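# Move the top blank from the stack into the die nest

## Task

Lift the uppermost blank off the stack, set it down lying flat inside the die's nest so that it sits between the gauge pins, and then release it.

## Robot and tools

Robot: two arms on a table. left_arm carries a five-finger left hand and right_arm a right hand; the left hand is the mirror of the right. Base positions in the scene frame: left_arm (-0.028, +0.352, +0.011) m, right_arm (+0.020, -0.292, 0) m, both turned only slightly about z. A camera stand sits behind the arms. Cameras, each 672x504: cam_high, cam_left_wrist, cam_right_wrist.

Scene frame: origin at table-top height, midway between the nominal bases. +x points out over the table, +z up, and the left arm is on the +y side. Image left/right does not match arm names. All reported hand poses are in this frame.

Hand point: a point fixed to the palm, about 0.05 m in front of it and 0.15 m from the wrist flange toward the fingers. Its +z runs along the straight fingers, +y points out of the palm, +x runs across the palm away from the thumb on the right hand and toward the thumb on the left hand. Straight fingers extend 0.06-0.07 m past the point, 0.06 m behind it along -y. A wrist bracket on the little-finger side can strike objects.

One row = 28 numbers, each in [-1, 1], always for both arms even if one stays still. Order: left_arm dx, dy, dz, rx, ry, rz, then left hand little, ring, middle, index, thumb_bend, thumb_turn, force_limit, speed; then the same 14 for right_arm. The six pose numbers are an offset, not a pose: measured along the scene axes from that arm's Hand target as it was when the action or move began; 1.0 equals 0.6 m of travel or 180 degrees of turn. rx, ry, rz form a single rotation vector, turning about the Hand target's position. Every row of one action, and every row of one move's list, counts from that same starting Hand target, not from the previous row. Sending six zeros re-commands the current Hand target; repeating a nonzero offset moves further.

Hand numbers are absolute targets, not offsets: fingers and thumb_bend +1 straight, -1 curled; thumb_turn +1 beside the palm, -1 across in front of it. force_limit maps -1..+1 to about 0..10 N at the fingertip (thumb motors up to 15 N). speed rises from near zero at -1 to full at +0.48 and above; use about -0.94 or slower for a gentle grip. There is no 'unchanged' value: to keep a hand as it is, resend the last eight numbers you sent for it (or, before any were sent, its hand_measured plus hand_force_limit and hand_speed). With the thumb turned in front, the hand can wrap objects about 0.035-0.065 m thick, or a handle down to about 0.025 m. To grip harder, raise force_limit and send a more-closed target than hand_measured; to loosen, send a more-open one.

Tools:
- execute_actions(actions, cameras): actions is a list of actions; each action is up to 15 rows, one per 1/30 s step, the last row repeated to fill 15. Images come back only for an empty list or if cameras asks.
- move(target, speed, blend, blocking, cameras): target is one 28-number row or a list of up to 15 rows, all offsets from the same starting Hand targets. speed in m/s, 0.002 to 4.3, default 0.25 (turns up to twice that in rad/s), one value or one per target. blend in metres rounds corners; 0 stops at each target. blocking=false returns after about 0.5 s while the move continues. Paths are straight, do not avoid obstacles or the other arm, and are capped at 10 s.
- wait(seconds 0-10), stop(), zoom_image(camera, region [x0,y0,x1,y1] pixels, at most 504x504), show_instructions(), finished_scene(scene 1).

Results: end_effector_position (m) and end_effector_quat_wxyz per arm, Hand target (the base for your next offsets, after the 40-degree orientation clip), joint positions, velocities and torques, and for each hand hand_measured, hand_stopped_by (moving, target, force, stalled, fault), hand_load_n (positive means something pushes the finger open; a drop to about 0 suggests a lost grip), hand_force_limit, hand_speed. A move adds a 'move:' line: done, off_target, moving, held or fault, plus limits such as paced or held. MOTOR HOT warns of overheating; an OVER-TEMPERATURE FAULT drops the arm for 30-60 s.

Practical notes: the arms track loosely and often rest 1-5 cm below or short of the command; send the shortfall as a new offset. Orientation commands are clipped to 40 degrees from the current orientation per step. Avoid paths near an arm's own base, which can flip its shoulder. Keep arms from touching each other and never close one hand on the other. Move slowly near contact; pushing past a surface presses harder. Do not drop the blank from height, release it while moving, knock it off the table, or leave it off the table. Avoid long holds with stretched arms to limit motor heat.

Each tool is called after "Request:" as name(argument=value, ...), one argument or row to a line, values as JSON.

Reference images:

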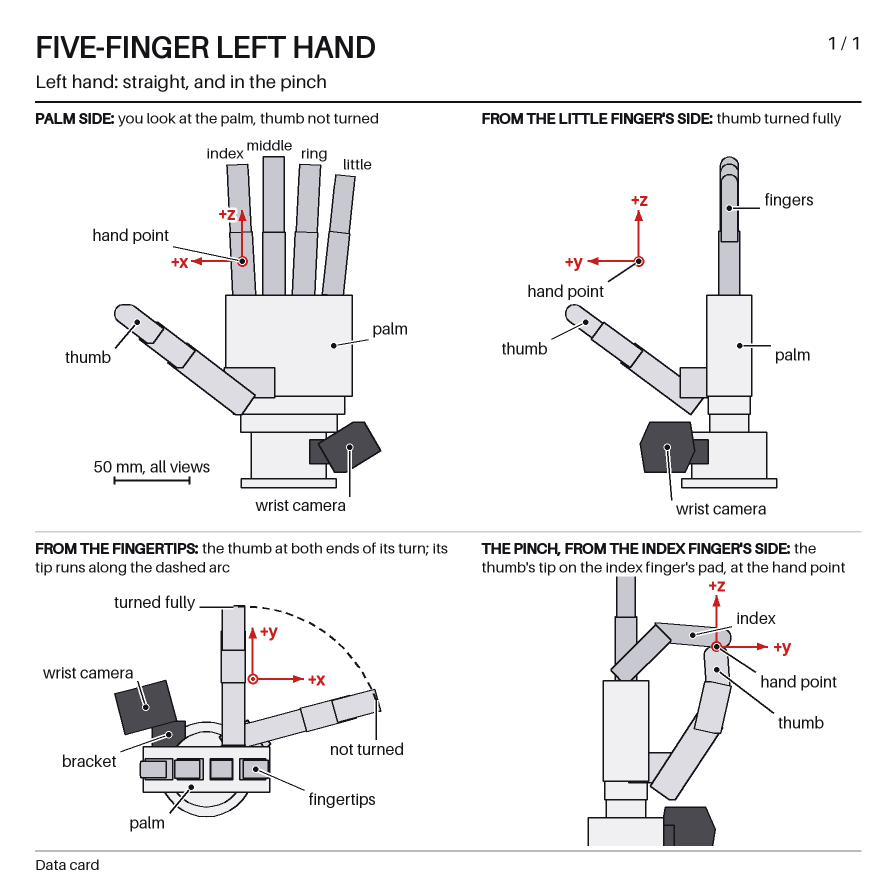

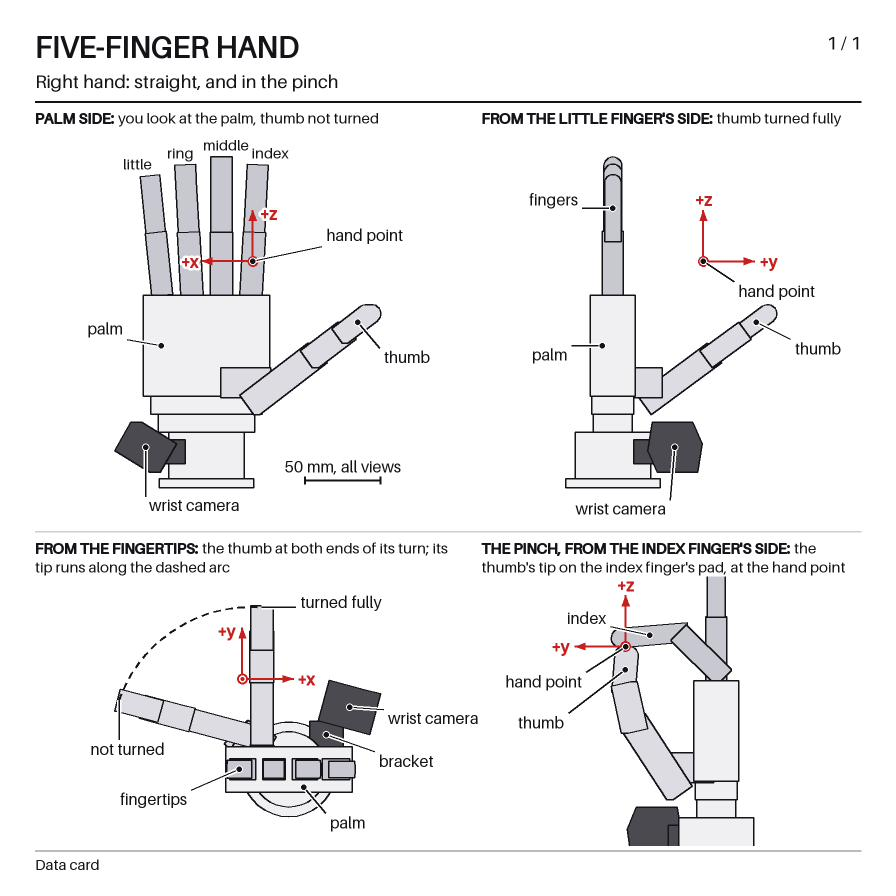

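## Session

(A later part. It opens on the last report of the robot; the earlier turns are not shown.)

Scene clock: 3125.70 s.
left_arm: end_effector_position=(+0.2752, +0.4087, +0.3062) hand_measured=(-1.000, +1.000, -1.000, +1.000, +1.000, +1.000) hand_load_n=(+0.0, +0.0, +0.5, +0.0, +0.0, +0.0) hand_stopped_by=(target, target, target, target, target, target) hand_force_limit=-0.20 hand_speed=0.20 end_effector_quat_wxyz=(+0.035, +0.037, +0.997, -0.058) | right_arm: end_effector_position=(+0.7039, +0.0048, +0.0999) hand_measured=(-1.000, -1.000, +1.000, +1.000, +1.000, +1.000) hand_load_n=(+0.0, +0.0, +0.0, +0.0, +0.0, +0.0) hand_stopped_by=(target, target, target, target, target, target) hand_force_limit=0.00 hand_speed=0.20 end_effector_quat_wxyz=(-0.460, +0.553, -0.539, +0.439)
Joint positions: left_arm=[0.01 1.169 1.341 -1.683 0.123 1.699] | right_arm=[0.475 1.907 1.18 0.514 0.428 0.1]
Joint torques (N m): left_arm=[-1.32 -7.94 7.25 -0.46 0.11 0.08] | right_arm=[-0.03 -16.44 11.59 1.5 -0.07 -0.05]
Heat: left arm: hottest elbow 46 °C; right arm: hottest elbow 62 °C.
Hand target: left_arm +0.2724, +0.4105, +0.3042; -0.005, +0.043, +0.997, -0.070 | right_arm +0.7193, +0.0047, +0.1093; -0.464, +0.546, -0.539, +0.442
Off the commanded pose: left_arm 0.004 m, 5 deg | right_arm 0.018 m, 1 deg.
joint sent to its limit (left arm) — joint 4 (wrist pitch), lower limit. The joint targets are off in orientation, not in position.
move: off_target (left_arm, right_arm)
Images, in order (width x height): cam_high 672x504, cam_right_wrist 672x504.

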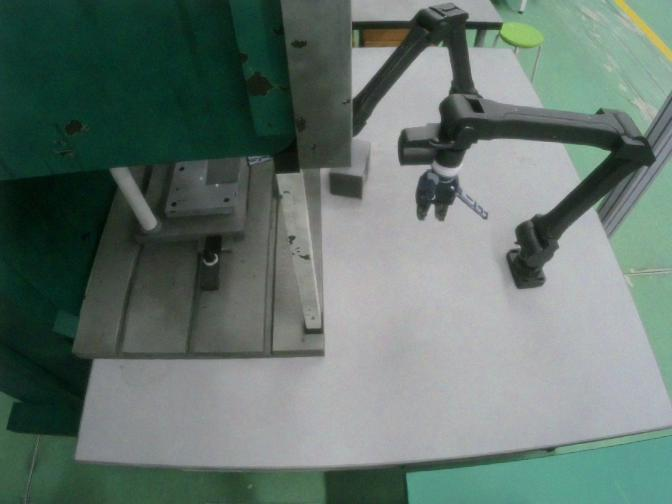

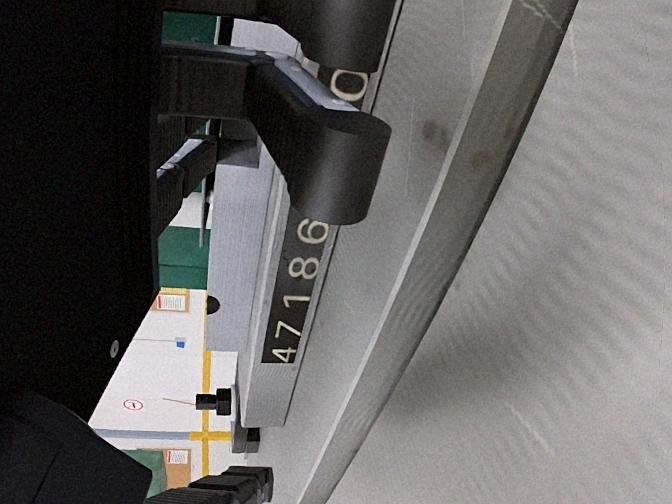

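Request:
move(
  target=[
    [0,0,0,0,0,0,-1,1,-1,1,1,1,-0.2,0.2,0,0.02,-0.007,0,0,0,-1,-1,1,-1,1,1,0,0.2],
    [0,0,0,0,0,0,-1,1,-1,1,1,1,-0.2,0.2,0.0417,0.02,-0.009,0,0,0,-1,-1,1,-1,1,1,0,0.2],
  ],
  speed=0.06,
  cameras=["cam_high","cam_right_wrist"],
)

Request:
zoom_image(
  camera="cam_right_wrist",
  region=[150, 0, 450, 300],
)

Request:
zoom_image(
  camera="cam_high",
  region=[195, 140, 295, 220],
)

Scene clock: 3160.57 s.
left_arm: end_effector_position=(+0.2752, +0.4087, +0.3062) hand_measured=(-1.000, +1.000, -1.000, +1.000, +1.000, +1.000) hand_load_n=(+0.0, +0.0, +0.0, +0.0, +0.0, +0.0) hand_stopped_by=(target, target, target, target, target, target) hand_force_limit=-0.20 hand_speed=0.20 end_effector_quat_wxyz=(+0.035, +0.037, +0.997, -0.058) | right_arm: end_effector_position=(+0.7282, +0.0175, +0.1015) hand_measured=(-1.000, -1.000, +1.000, -1.000, +1.000, +1.000) hand_load_n=(+0.0, +0.0, +0.0, +0.0, +0.0, +0.0) hand_stopped_by=(target, target, target, target, target, target) hand_force_limit=0.00 hand_speed=0.20 end_effector_quat_wxyz=(-0.463, +0.551, -0.538, +0.439)
Joint positions: left_arm=[0.01 1.169 1.341 -1.683 0.123 1.699] | right_arm=[0.475 1.961 1.269 0.488 0.428 0.1]
Joint torques (N m): left_arm=[-1.32 -7.88 7.25 -0.46 0.11 0.09] | right_arm=[0.21 -16.32 11.77 1.5 -0.07 -0.09]
Heat: left arm: hottest elbow 46 °C; right arm: hottest elbow 67 °C.
Hand target: left_arm +0.2724, +0.4105, +0.3042; -0.005, +0.043, +0.997, -0.070 | right_arm +0.7442, +0.0166, +0.1036; -0.464, +0.547, -0.539, +0.442
Off the commanded pose: left_arm 0.004 m, 5 deg | right_arm 0.016 m, 1 deg.
joint sent to its limit (left arm) — joint 4 (wrist pitch), lower limit. The joint targets are off in orientation, not in position.
move: off_target (left_arm, right_arm)
Images, in order (width x height): cam_high 672x504, cam_right_wrist 672x504.

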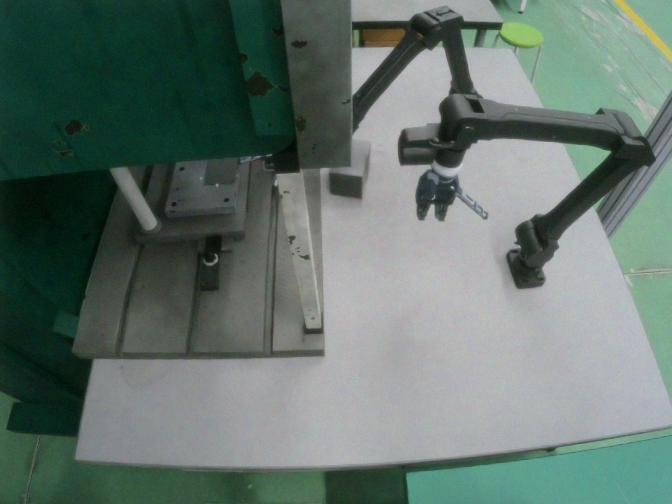

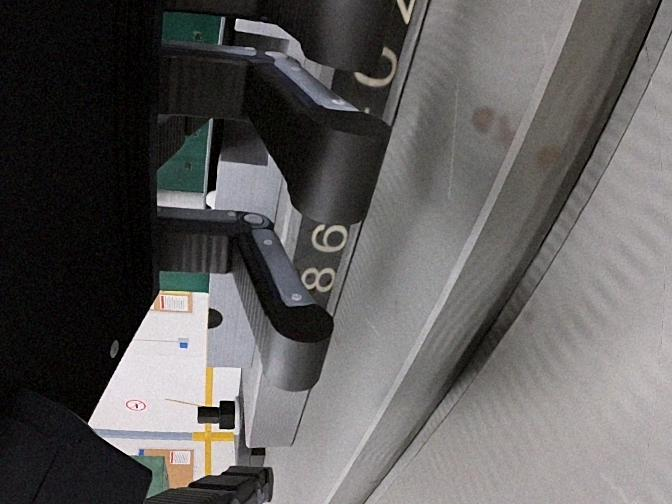

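Scaled by 1.680 from the camera's 672x504 image, which has a finer 960x720 frame.

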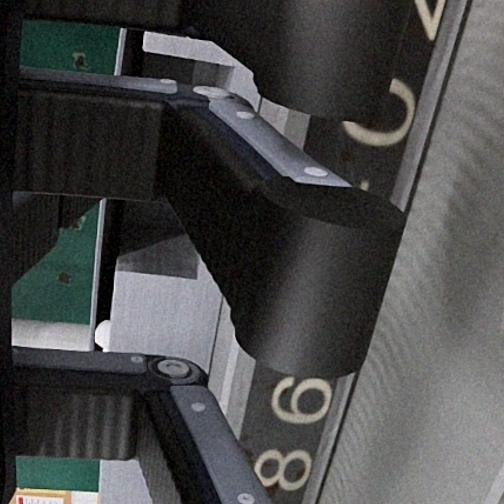

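Scaled by 5.040 from the camera's 672x504 image, which has a finer 960x720 frame.

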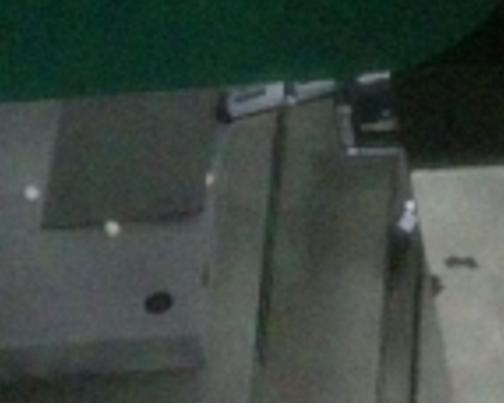

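Request:
move(
  target=[0,0,0,0,0,0,-1,1,-1,1,1,1,-0.2,0.2,0.0133,0,0,0,0,0,-1,-1,1,-1,1,1,0,0.2],
  speed=0.04,
  cameras=["cam_high","cam_right_wrist"],
)

Request:
zoom_image(
  camera="cam_high",
  region=[190, 140, 250, 200],
)

Scene clock: 3169.67 s.
left_arm: end_effector_position=(+0.2752, +0.4087, +0.3062) hand_measured=(-1.000, +1.000, -1.000, +1.000, +1.000, +1.000) hand_load_n=(+0.0, +0.0, +0.0, +0.0, +0.0, +0.0) hand_stopped_by=(target, target, target, target, target, target) hand_force_limit=-0.20 hand_speed=0.20 end_effector_quat_wxyz=(+0.035, +0.037, +0.997, -0.058) | right_arm: end_effector_position=(+0.7360, +0.0187, +0.1025) hand_measured=(-1.000, -1.000, +1.000, -1.000, +1.000, +1.000) hand_load_n=(+0.0, +0.0, +0.0, +0.0, +0.0, +0.0) hand_stopped_by=(target, target, target, target, target, target) hand_force_limit=0.00 hand_speed=0.20 end_effector_quat_wxyz=(-0.464, +0.550, -0.538, +0.439)
Joint positions: left_arm=[0.01 1.169 1.341 -1.683 0.123 1.699] | right_arm=[0.471 1.974 1.294 0.478 0.422 0.1]
Joint torques (N m): left_arm=[-1.32 -7.88 7.24 -0.47 0.11 0.09] | right_arm=[0.03 -16.62 12.01 1.47 -0.03 -0.07]
Heat: left arm: hottest elbow 46 °C; right arm: hottest elbow 68 °C.
Hand target: left_arm +0.2724, +0.4105, +0.3042; -0.005, +0.043, +0.997, -0.070 | right_arm +0.7523, +0.0167, +0.1039; -0.464, +0.546, -0.539, +0.442
Off the commanded pose: left_arm 0.004 m, 5 deg | right_arm 0.016 m, 1 deg.
joint sent to its limit (left arm) — joint 4 (wrist pitch), lower limit. The joint targets are off in orientation, not in position.
move: off_target (left_arm, right_arm)
Images, in order (width x height): cam_high 672x504, cam_right_wrist 672x504.

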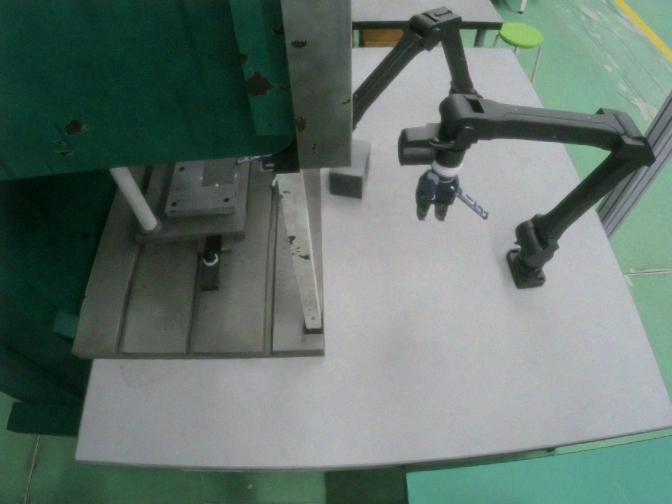

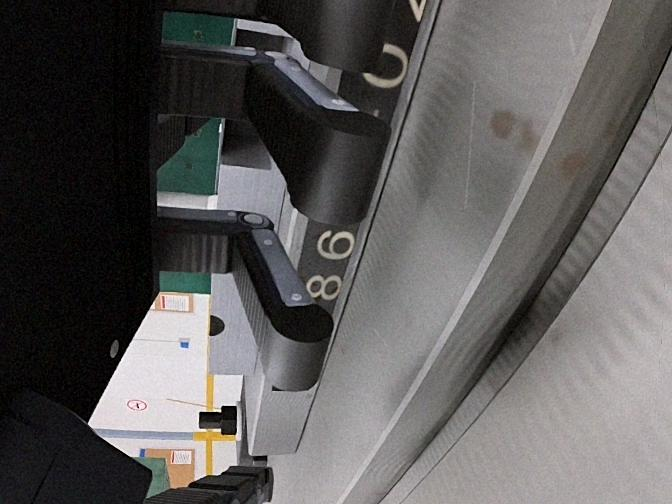

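Scaled by 8.400 from the camera's 672x504 image, which has a finer 960x720 frame.

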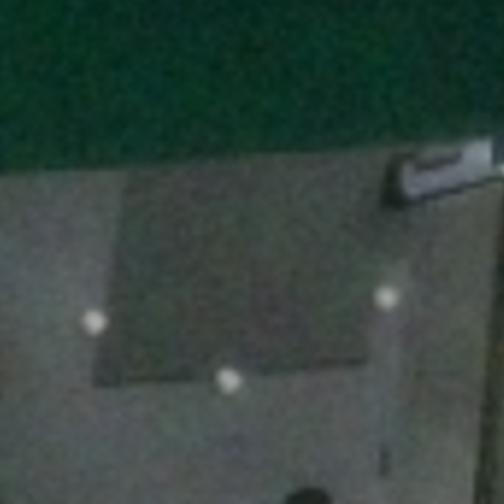

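Request:
move(
  target=[
    [0,0,0,0,0,0,-1,1,-1,1,1,1,-0.2,0.2,-0.0667,0,0,0,0,0,-1,-1,1,-1,1,1,0,0.2],
    [0,0,0,0,0,0,-1,1,-1,1,1,1,-0.2,0.2,-0.15,0.0,0.15,0,0.0,0,-1,-1,1,-1,1,1,0,0.2],
    [0,0,0,0,0,0,-1,1,-1,1,1,1,-0.2,0.2,-0.15,0.0,0.15,0,0,0,1,1,1,1,1,1,0,0.2],
  ],
  speed=0.12,
  cameras=["cam_high","cam_right_wrist"],
)

Request:
zoom_image(
  camera="cam_right_wrist",
  region=[200, 0, 500, 300],
)

Request:
zoom_image(
  camera="cam_high",
  region=[190, 140, 250, 200],
)

Scene clock: 3187.37 s.
left_arm: end_effector_position=(+0.2752, +0.4087, +0.3062) hand_measured=(-1.000, +1.000, -1.000, +1.000, +1.000, +1.000) hand_load_n=(+0.0, +0.0, +0.0, +0.0, +0.0, +0.0) hand_stopped_by=(target, target, target, target, target, target) hand_force_limit=-0.20 hand_speed=0.20 end_effector_quat_wxyz=(+0.035, +0.037, +0.997, -0.058) | right_arm: end_effector_position=(+0.6670, +0.0101, +0.1831) hand_measured=(+1.000, +1.000, +1.000, +1.000, +1.000, +1.000) hand_load_n=(+0.0, +0.0, +0.0, +0.0, +0.0, -0.5) hand_stopped_by=(target, target, target, target, target, target) hand_force_limit=0.00 hand_speed=0.20 end_effector_quat_wxyz=(-0.457, +0.549, -0.540, +0.445)
Joint positions: left_arm=[0.01 1.169 1.341 -1.683 0.123 1.699] | right_arm=[0.521 1.712 1.155 0.346 0.488 0.105]
Joint torques (N m): left_arm=[-1.32 -7.88 7.25 -0.46 0.11 0.08] | right_arm=[1.73 -17.38 9.16 1.61 0.23 0.05]
Heat: left arm: hottest elbow 46 °C; right arm: hottest elbow 66 °C.
Hand target: left_arm +0.2724, +0.4105, +0.3042; -0.005, +0.043, +0.997, -0.070 | right_arm +0.6623, +0.0168, +0.1939; -0.464, +0.546, -0.539, +0.442
Off the commanded pose: left_arm 0.004 m, 5 deg | right_arm 0.013 m, 1 deg.
joint sent to its limit (left arm) — joint 4 (wrist pitch), lower limit. The joint targets are off in orientation, not in position.
move: off_target (left_arm, right_arm); target 3's new numbers were sent with right_arm's hand 0.013 m and 1 deg from that target
Images, in order (width x height): cam_high 672x504, cam_right_wrist 672x504.

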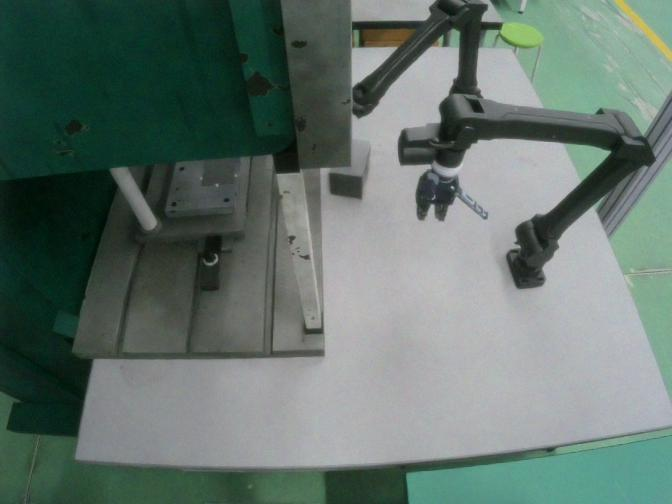

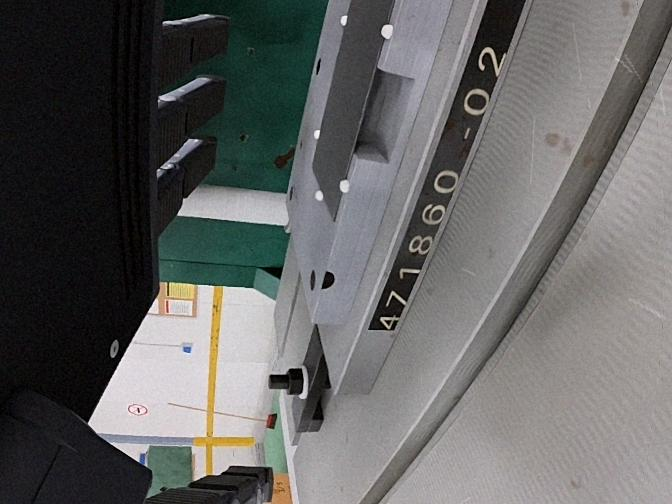

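Scaled by 1.680 from the camera's 672x504 image, which has a finer 960x720 frame.

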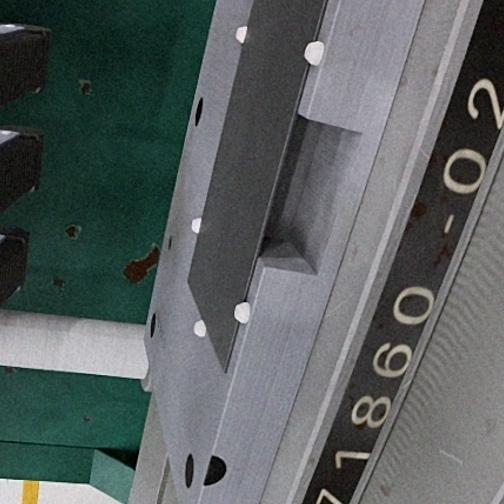

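Scaled by 8.400 from the camera's 672x504 image, which has a finer 960x720 frame.

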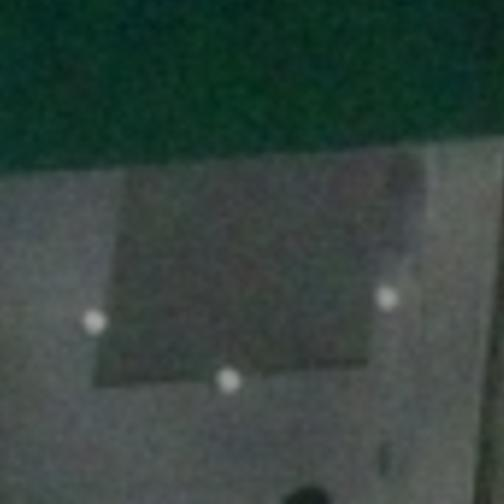

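Request:
move(
  target=[0,0,0,0,0,0,-1,1,-1,1,1,1,-0.2,0.2,0.0,0.05,0.06,0,0,-0.13,1,1,1,1,1,1,0,0.2],
  speed=0.2,
  cameras=["cam_right_wrist"],
)

Request:
zoom_image(
  camera="cam_right_wrist",
  region=[200, 0, 460, 300],
)

Scene clock: 3198.17 s.
left_arm: end_effector_position=(+0.2752, +0.4087, +0.3062) hand_measured=(-1.000, +1.000, -1.000, +1.000, +1.000, +1.000) hand_load_n=(+0.0, +0.0, +0.0, +0.0, +0.0, +0.0) hand_stopped_by=(target, target, target, target, target, target) hand_force_limit=-0.20 hand_speed=0.20 end_effector_quat_wxyz=(+0.035, +0.037, +0.997, -0.058) | right_arm: end_effector_position=(+0.6535, +0.0327, +0.2212) hand_measured=(+1.000, +1.000, +1.000, +1.000, +1.000, +1.000) hand_load_n=(+0.0, -0.5, +0.0, +0.0, +0.0, +0.0) hand_stopped_by=(target, target, target, target, target, target) hand_force_limit=0.00 hand_speed=0.20 end_effector_quat_wxyz=(+0.356, -0.432, +0.637, -0.530)
Joint positions: left_arm=[0.01 1.169 1.341 -1.683 0.123 1.699] | right_arm=[0.677 1.764 1.371 0.027 1.029 0.311]
Joint torques (N m): left_arm=[-1.32 -7.88 7.24 -0.47 0.11 0.09] | right_arm=[1.55 -15.03 13.37 1.29 0.49 0.03]
Heat: left arm: hottest elbow 46 °C; right arm: hottest elbow 65 °C.
Hand target: left_arm +0.2724, +0.4105, +0.3042; -0.005, +0.043, +0.997, -0.070 | right_arm +0.6624, +0.0467, +0.2298; +0.365, -0.426, +0.638, -0.527
Off the commanded pose: left_arm 0.004 m, 5 deg | right_arm 0.019 m, 1 deg.
joint sent to its limit (left arm) — joint 4 (wrist pitch), lower limit. The joint targets are off in orientation, not in position.
move: off_target (left_arm, right_arm)
Images, in order (width x height): cam_right_wrist 672x504.

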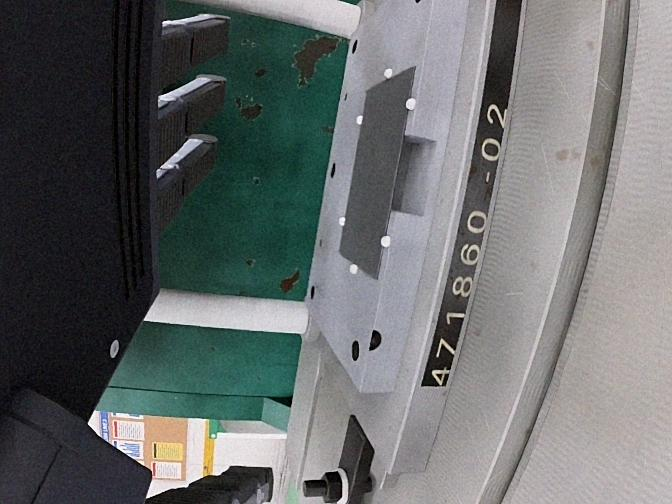

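Scaled by 1.680 from the camera's 672x504 image, which has a finer 960x720 frame.

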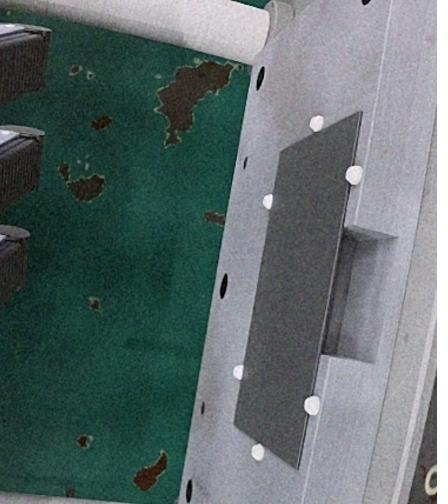

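Request:
zoom_image(
  camera="cam_right_wrist",
  region=[350, 55, 430, 125],
)

Request:
zoom_image(
  camera="cam_right_wrist",
  region=[330, 205, 410, 285],
)

Scaled by 6.300 from the camera's 672x504 image, which has a finer 960x720 frame.

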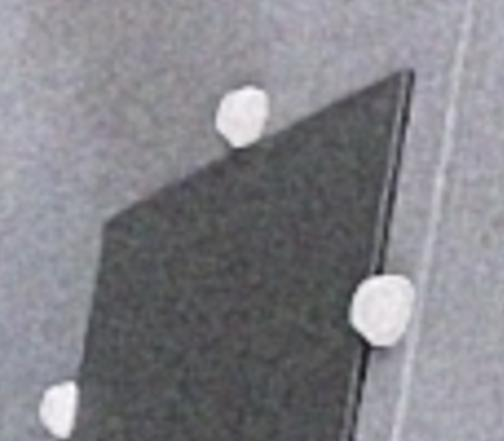

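Scaled by 6.300 from the camera's 672x504 image, which has a finer 960x720 frame.

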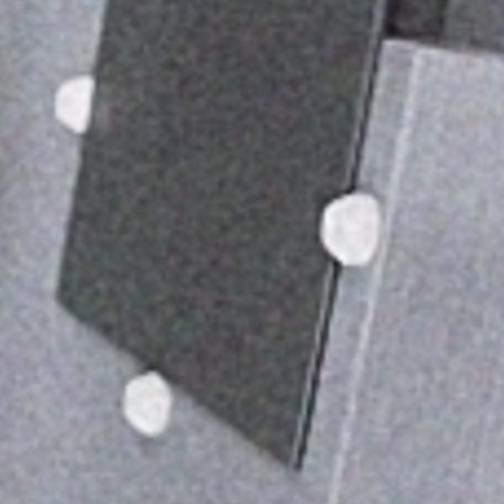

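Request:
move(
  target=[0,0,0,0,0,0,-1,1,-1,1,1,1,-0.2,0.2,-0.22,0,0.0,0,0,0,1,1,1,1,1,1,0,0.2],
  speed=0.2,
  cameras=["cam_high","cam_right_wrist"],
)

Scene clock: 3210.03 s.
left_arm: end_effector_position=(+0.2752, +0.4087, +0.3062) hand_measured=(-1.000, +1.000, -1.000, +1.000, +1.000, +1.000) hand_load_n=(+0.0, +0.0, +0.0, +0.0, +0.0, +0.0) hand_stopped_by=(target, target, target, target, target, target) hand_force_limit=-0.20 hand_speed=0.20 end_effector_quat_wxyz=(+0.035, +0.037, +0.997, -0.058) | right_arm: end_effector_position=(+0.5337, +0.0450, +0.2199) hand_measured=(+1.000, +1.000, +1.000, +1.000, +1.000, +1.000) hand_load_n=(+0.0, -0.5, +0.0, +0.0, -0.5, -0.5) hand_stopped_by=(target, target, target, target, target, target) hand_force_limit=0.00 hand_speed=0.20 end_effector_quat_wxyz=(+0.358, -0.431, +0.636, -0.530)
Joint positions: left_arm=[0.01 1.169 1.341 -1.683 0.123 1.699] | right_arm=[0.845 1.575 1.146 -0.07 1.181 0.465]
Joint torques (N m): left_arm=[-1.38 -7.88 7.23 -0.46 0.11 0.08] | right_arm=[1.32 -15.33 9.32 1.2 0.58 0.05]
Heat: left arm: hottest elbow 46 °C; right arm: hottest elbow 69 °C.
Hand target: left_arm +0.2724, +0.4105, +0.3042; -0.005, +0.043, +0.997, -0.070 | right_arm +0.5303, +0.0468, +0.2298; +0.365, -0.426, +0.638, -0.527
Off the commanded pose: left_arm 0.004 m, 5 deg | right_arm 0.011 m, 1 deg.
joint sent to its limit (left arm) — joint 4 (wrist pitch), lower limit. The joint targets are off in orientation, not in position.
move: off_target (left_arm, right_arm)
Images, in order (width x height): cam_high 672x504, cam_right_wrist 672x504.

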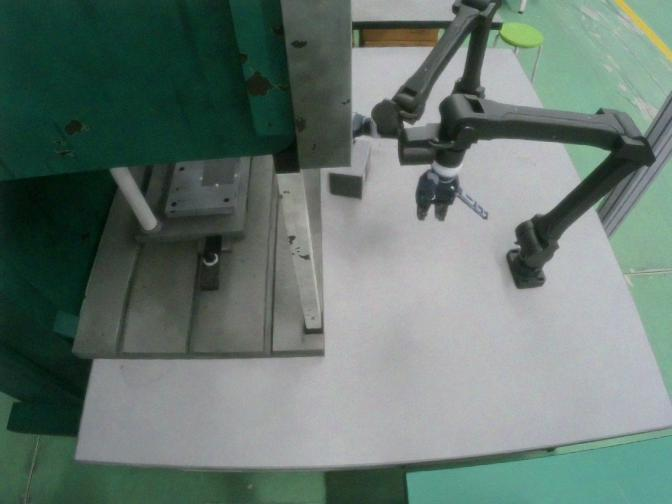

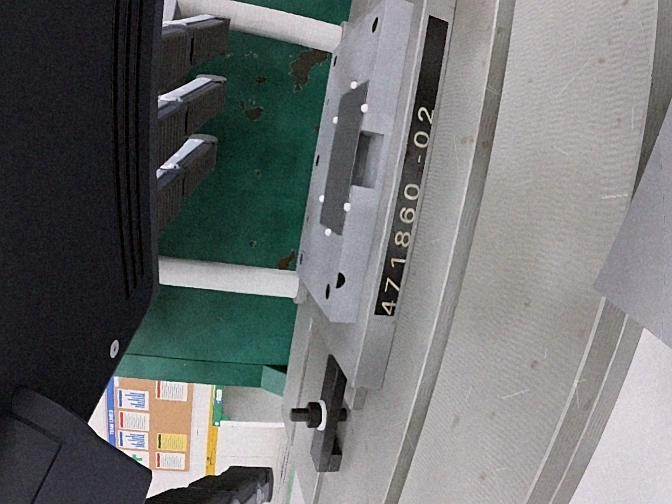

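The blank lies flat in the nest between all six gauge pins, and the hand has let go and backed out.

Request:
finished_scene(
)

The scene is finished: the task was done.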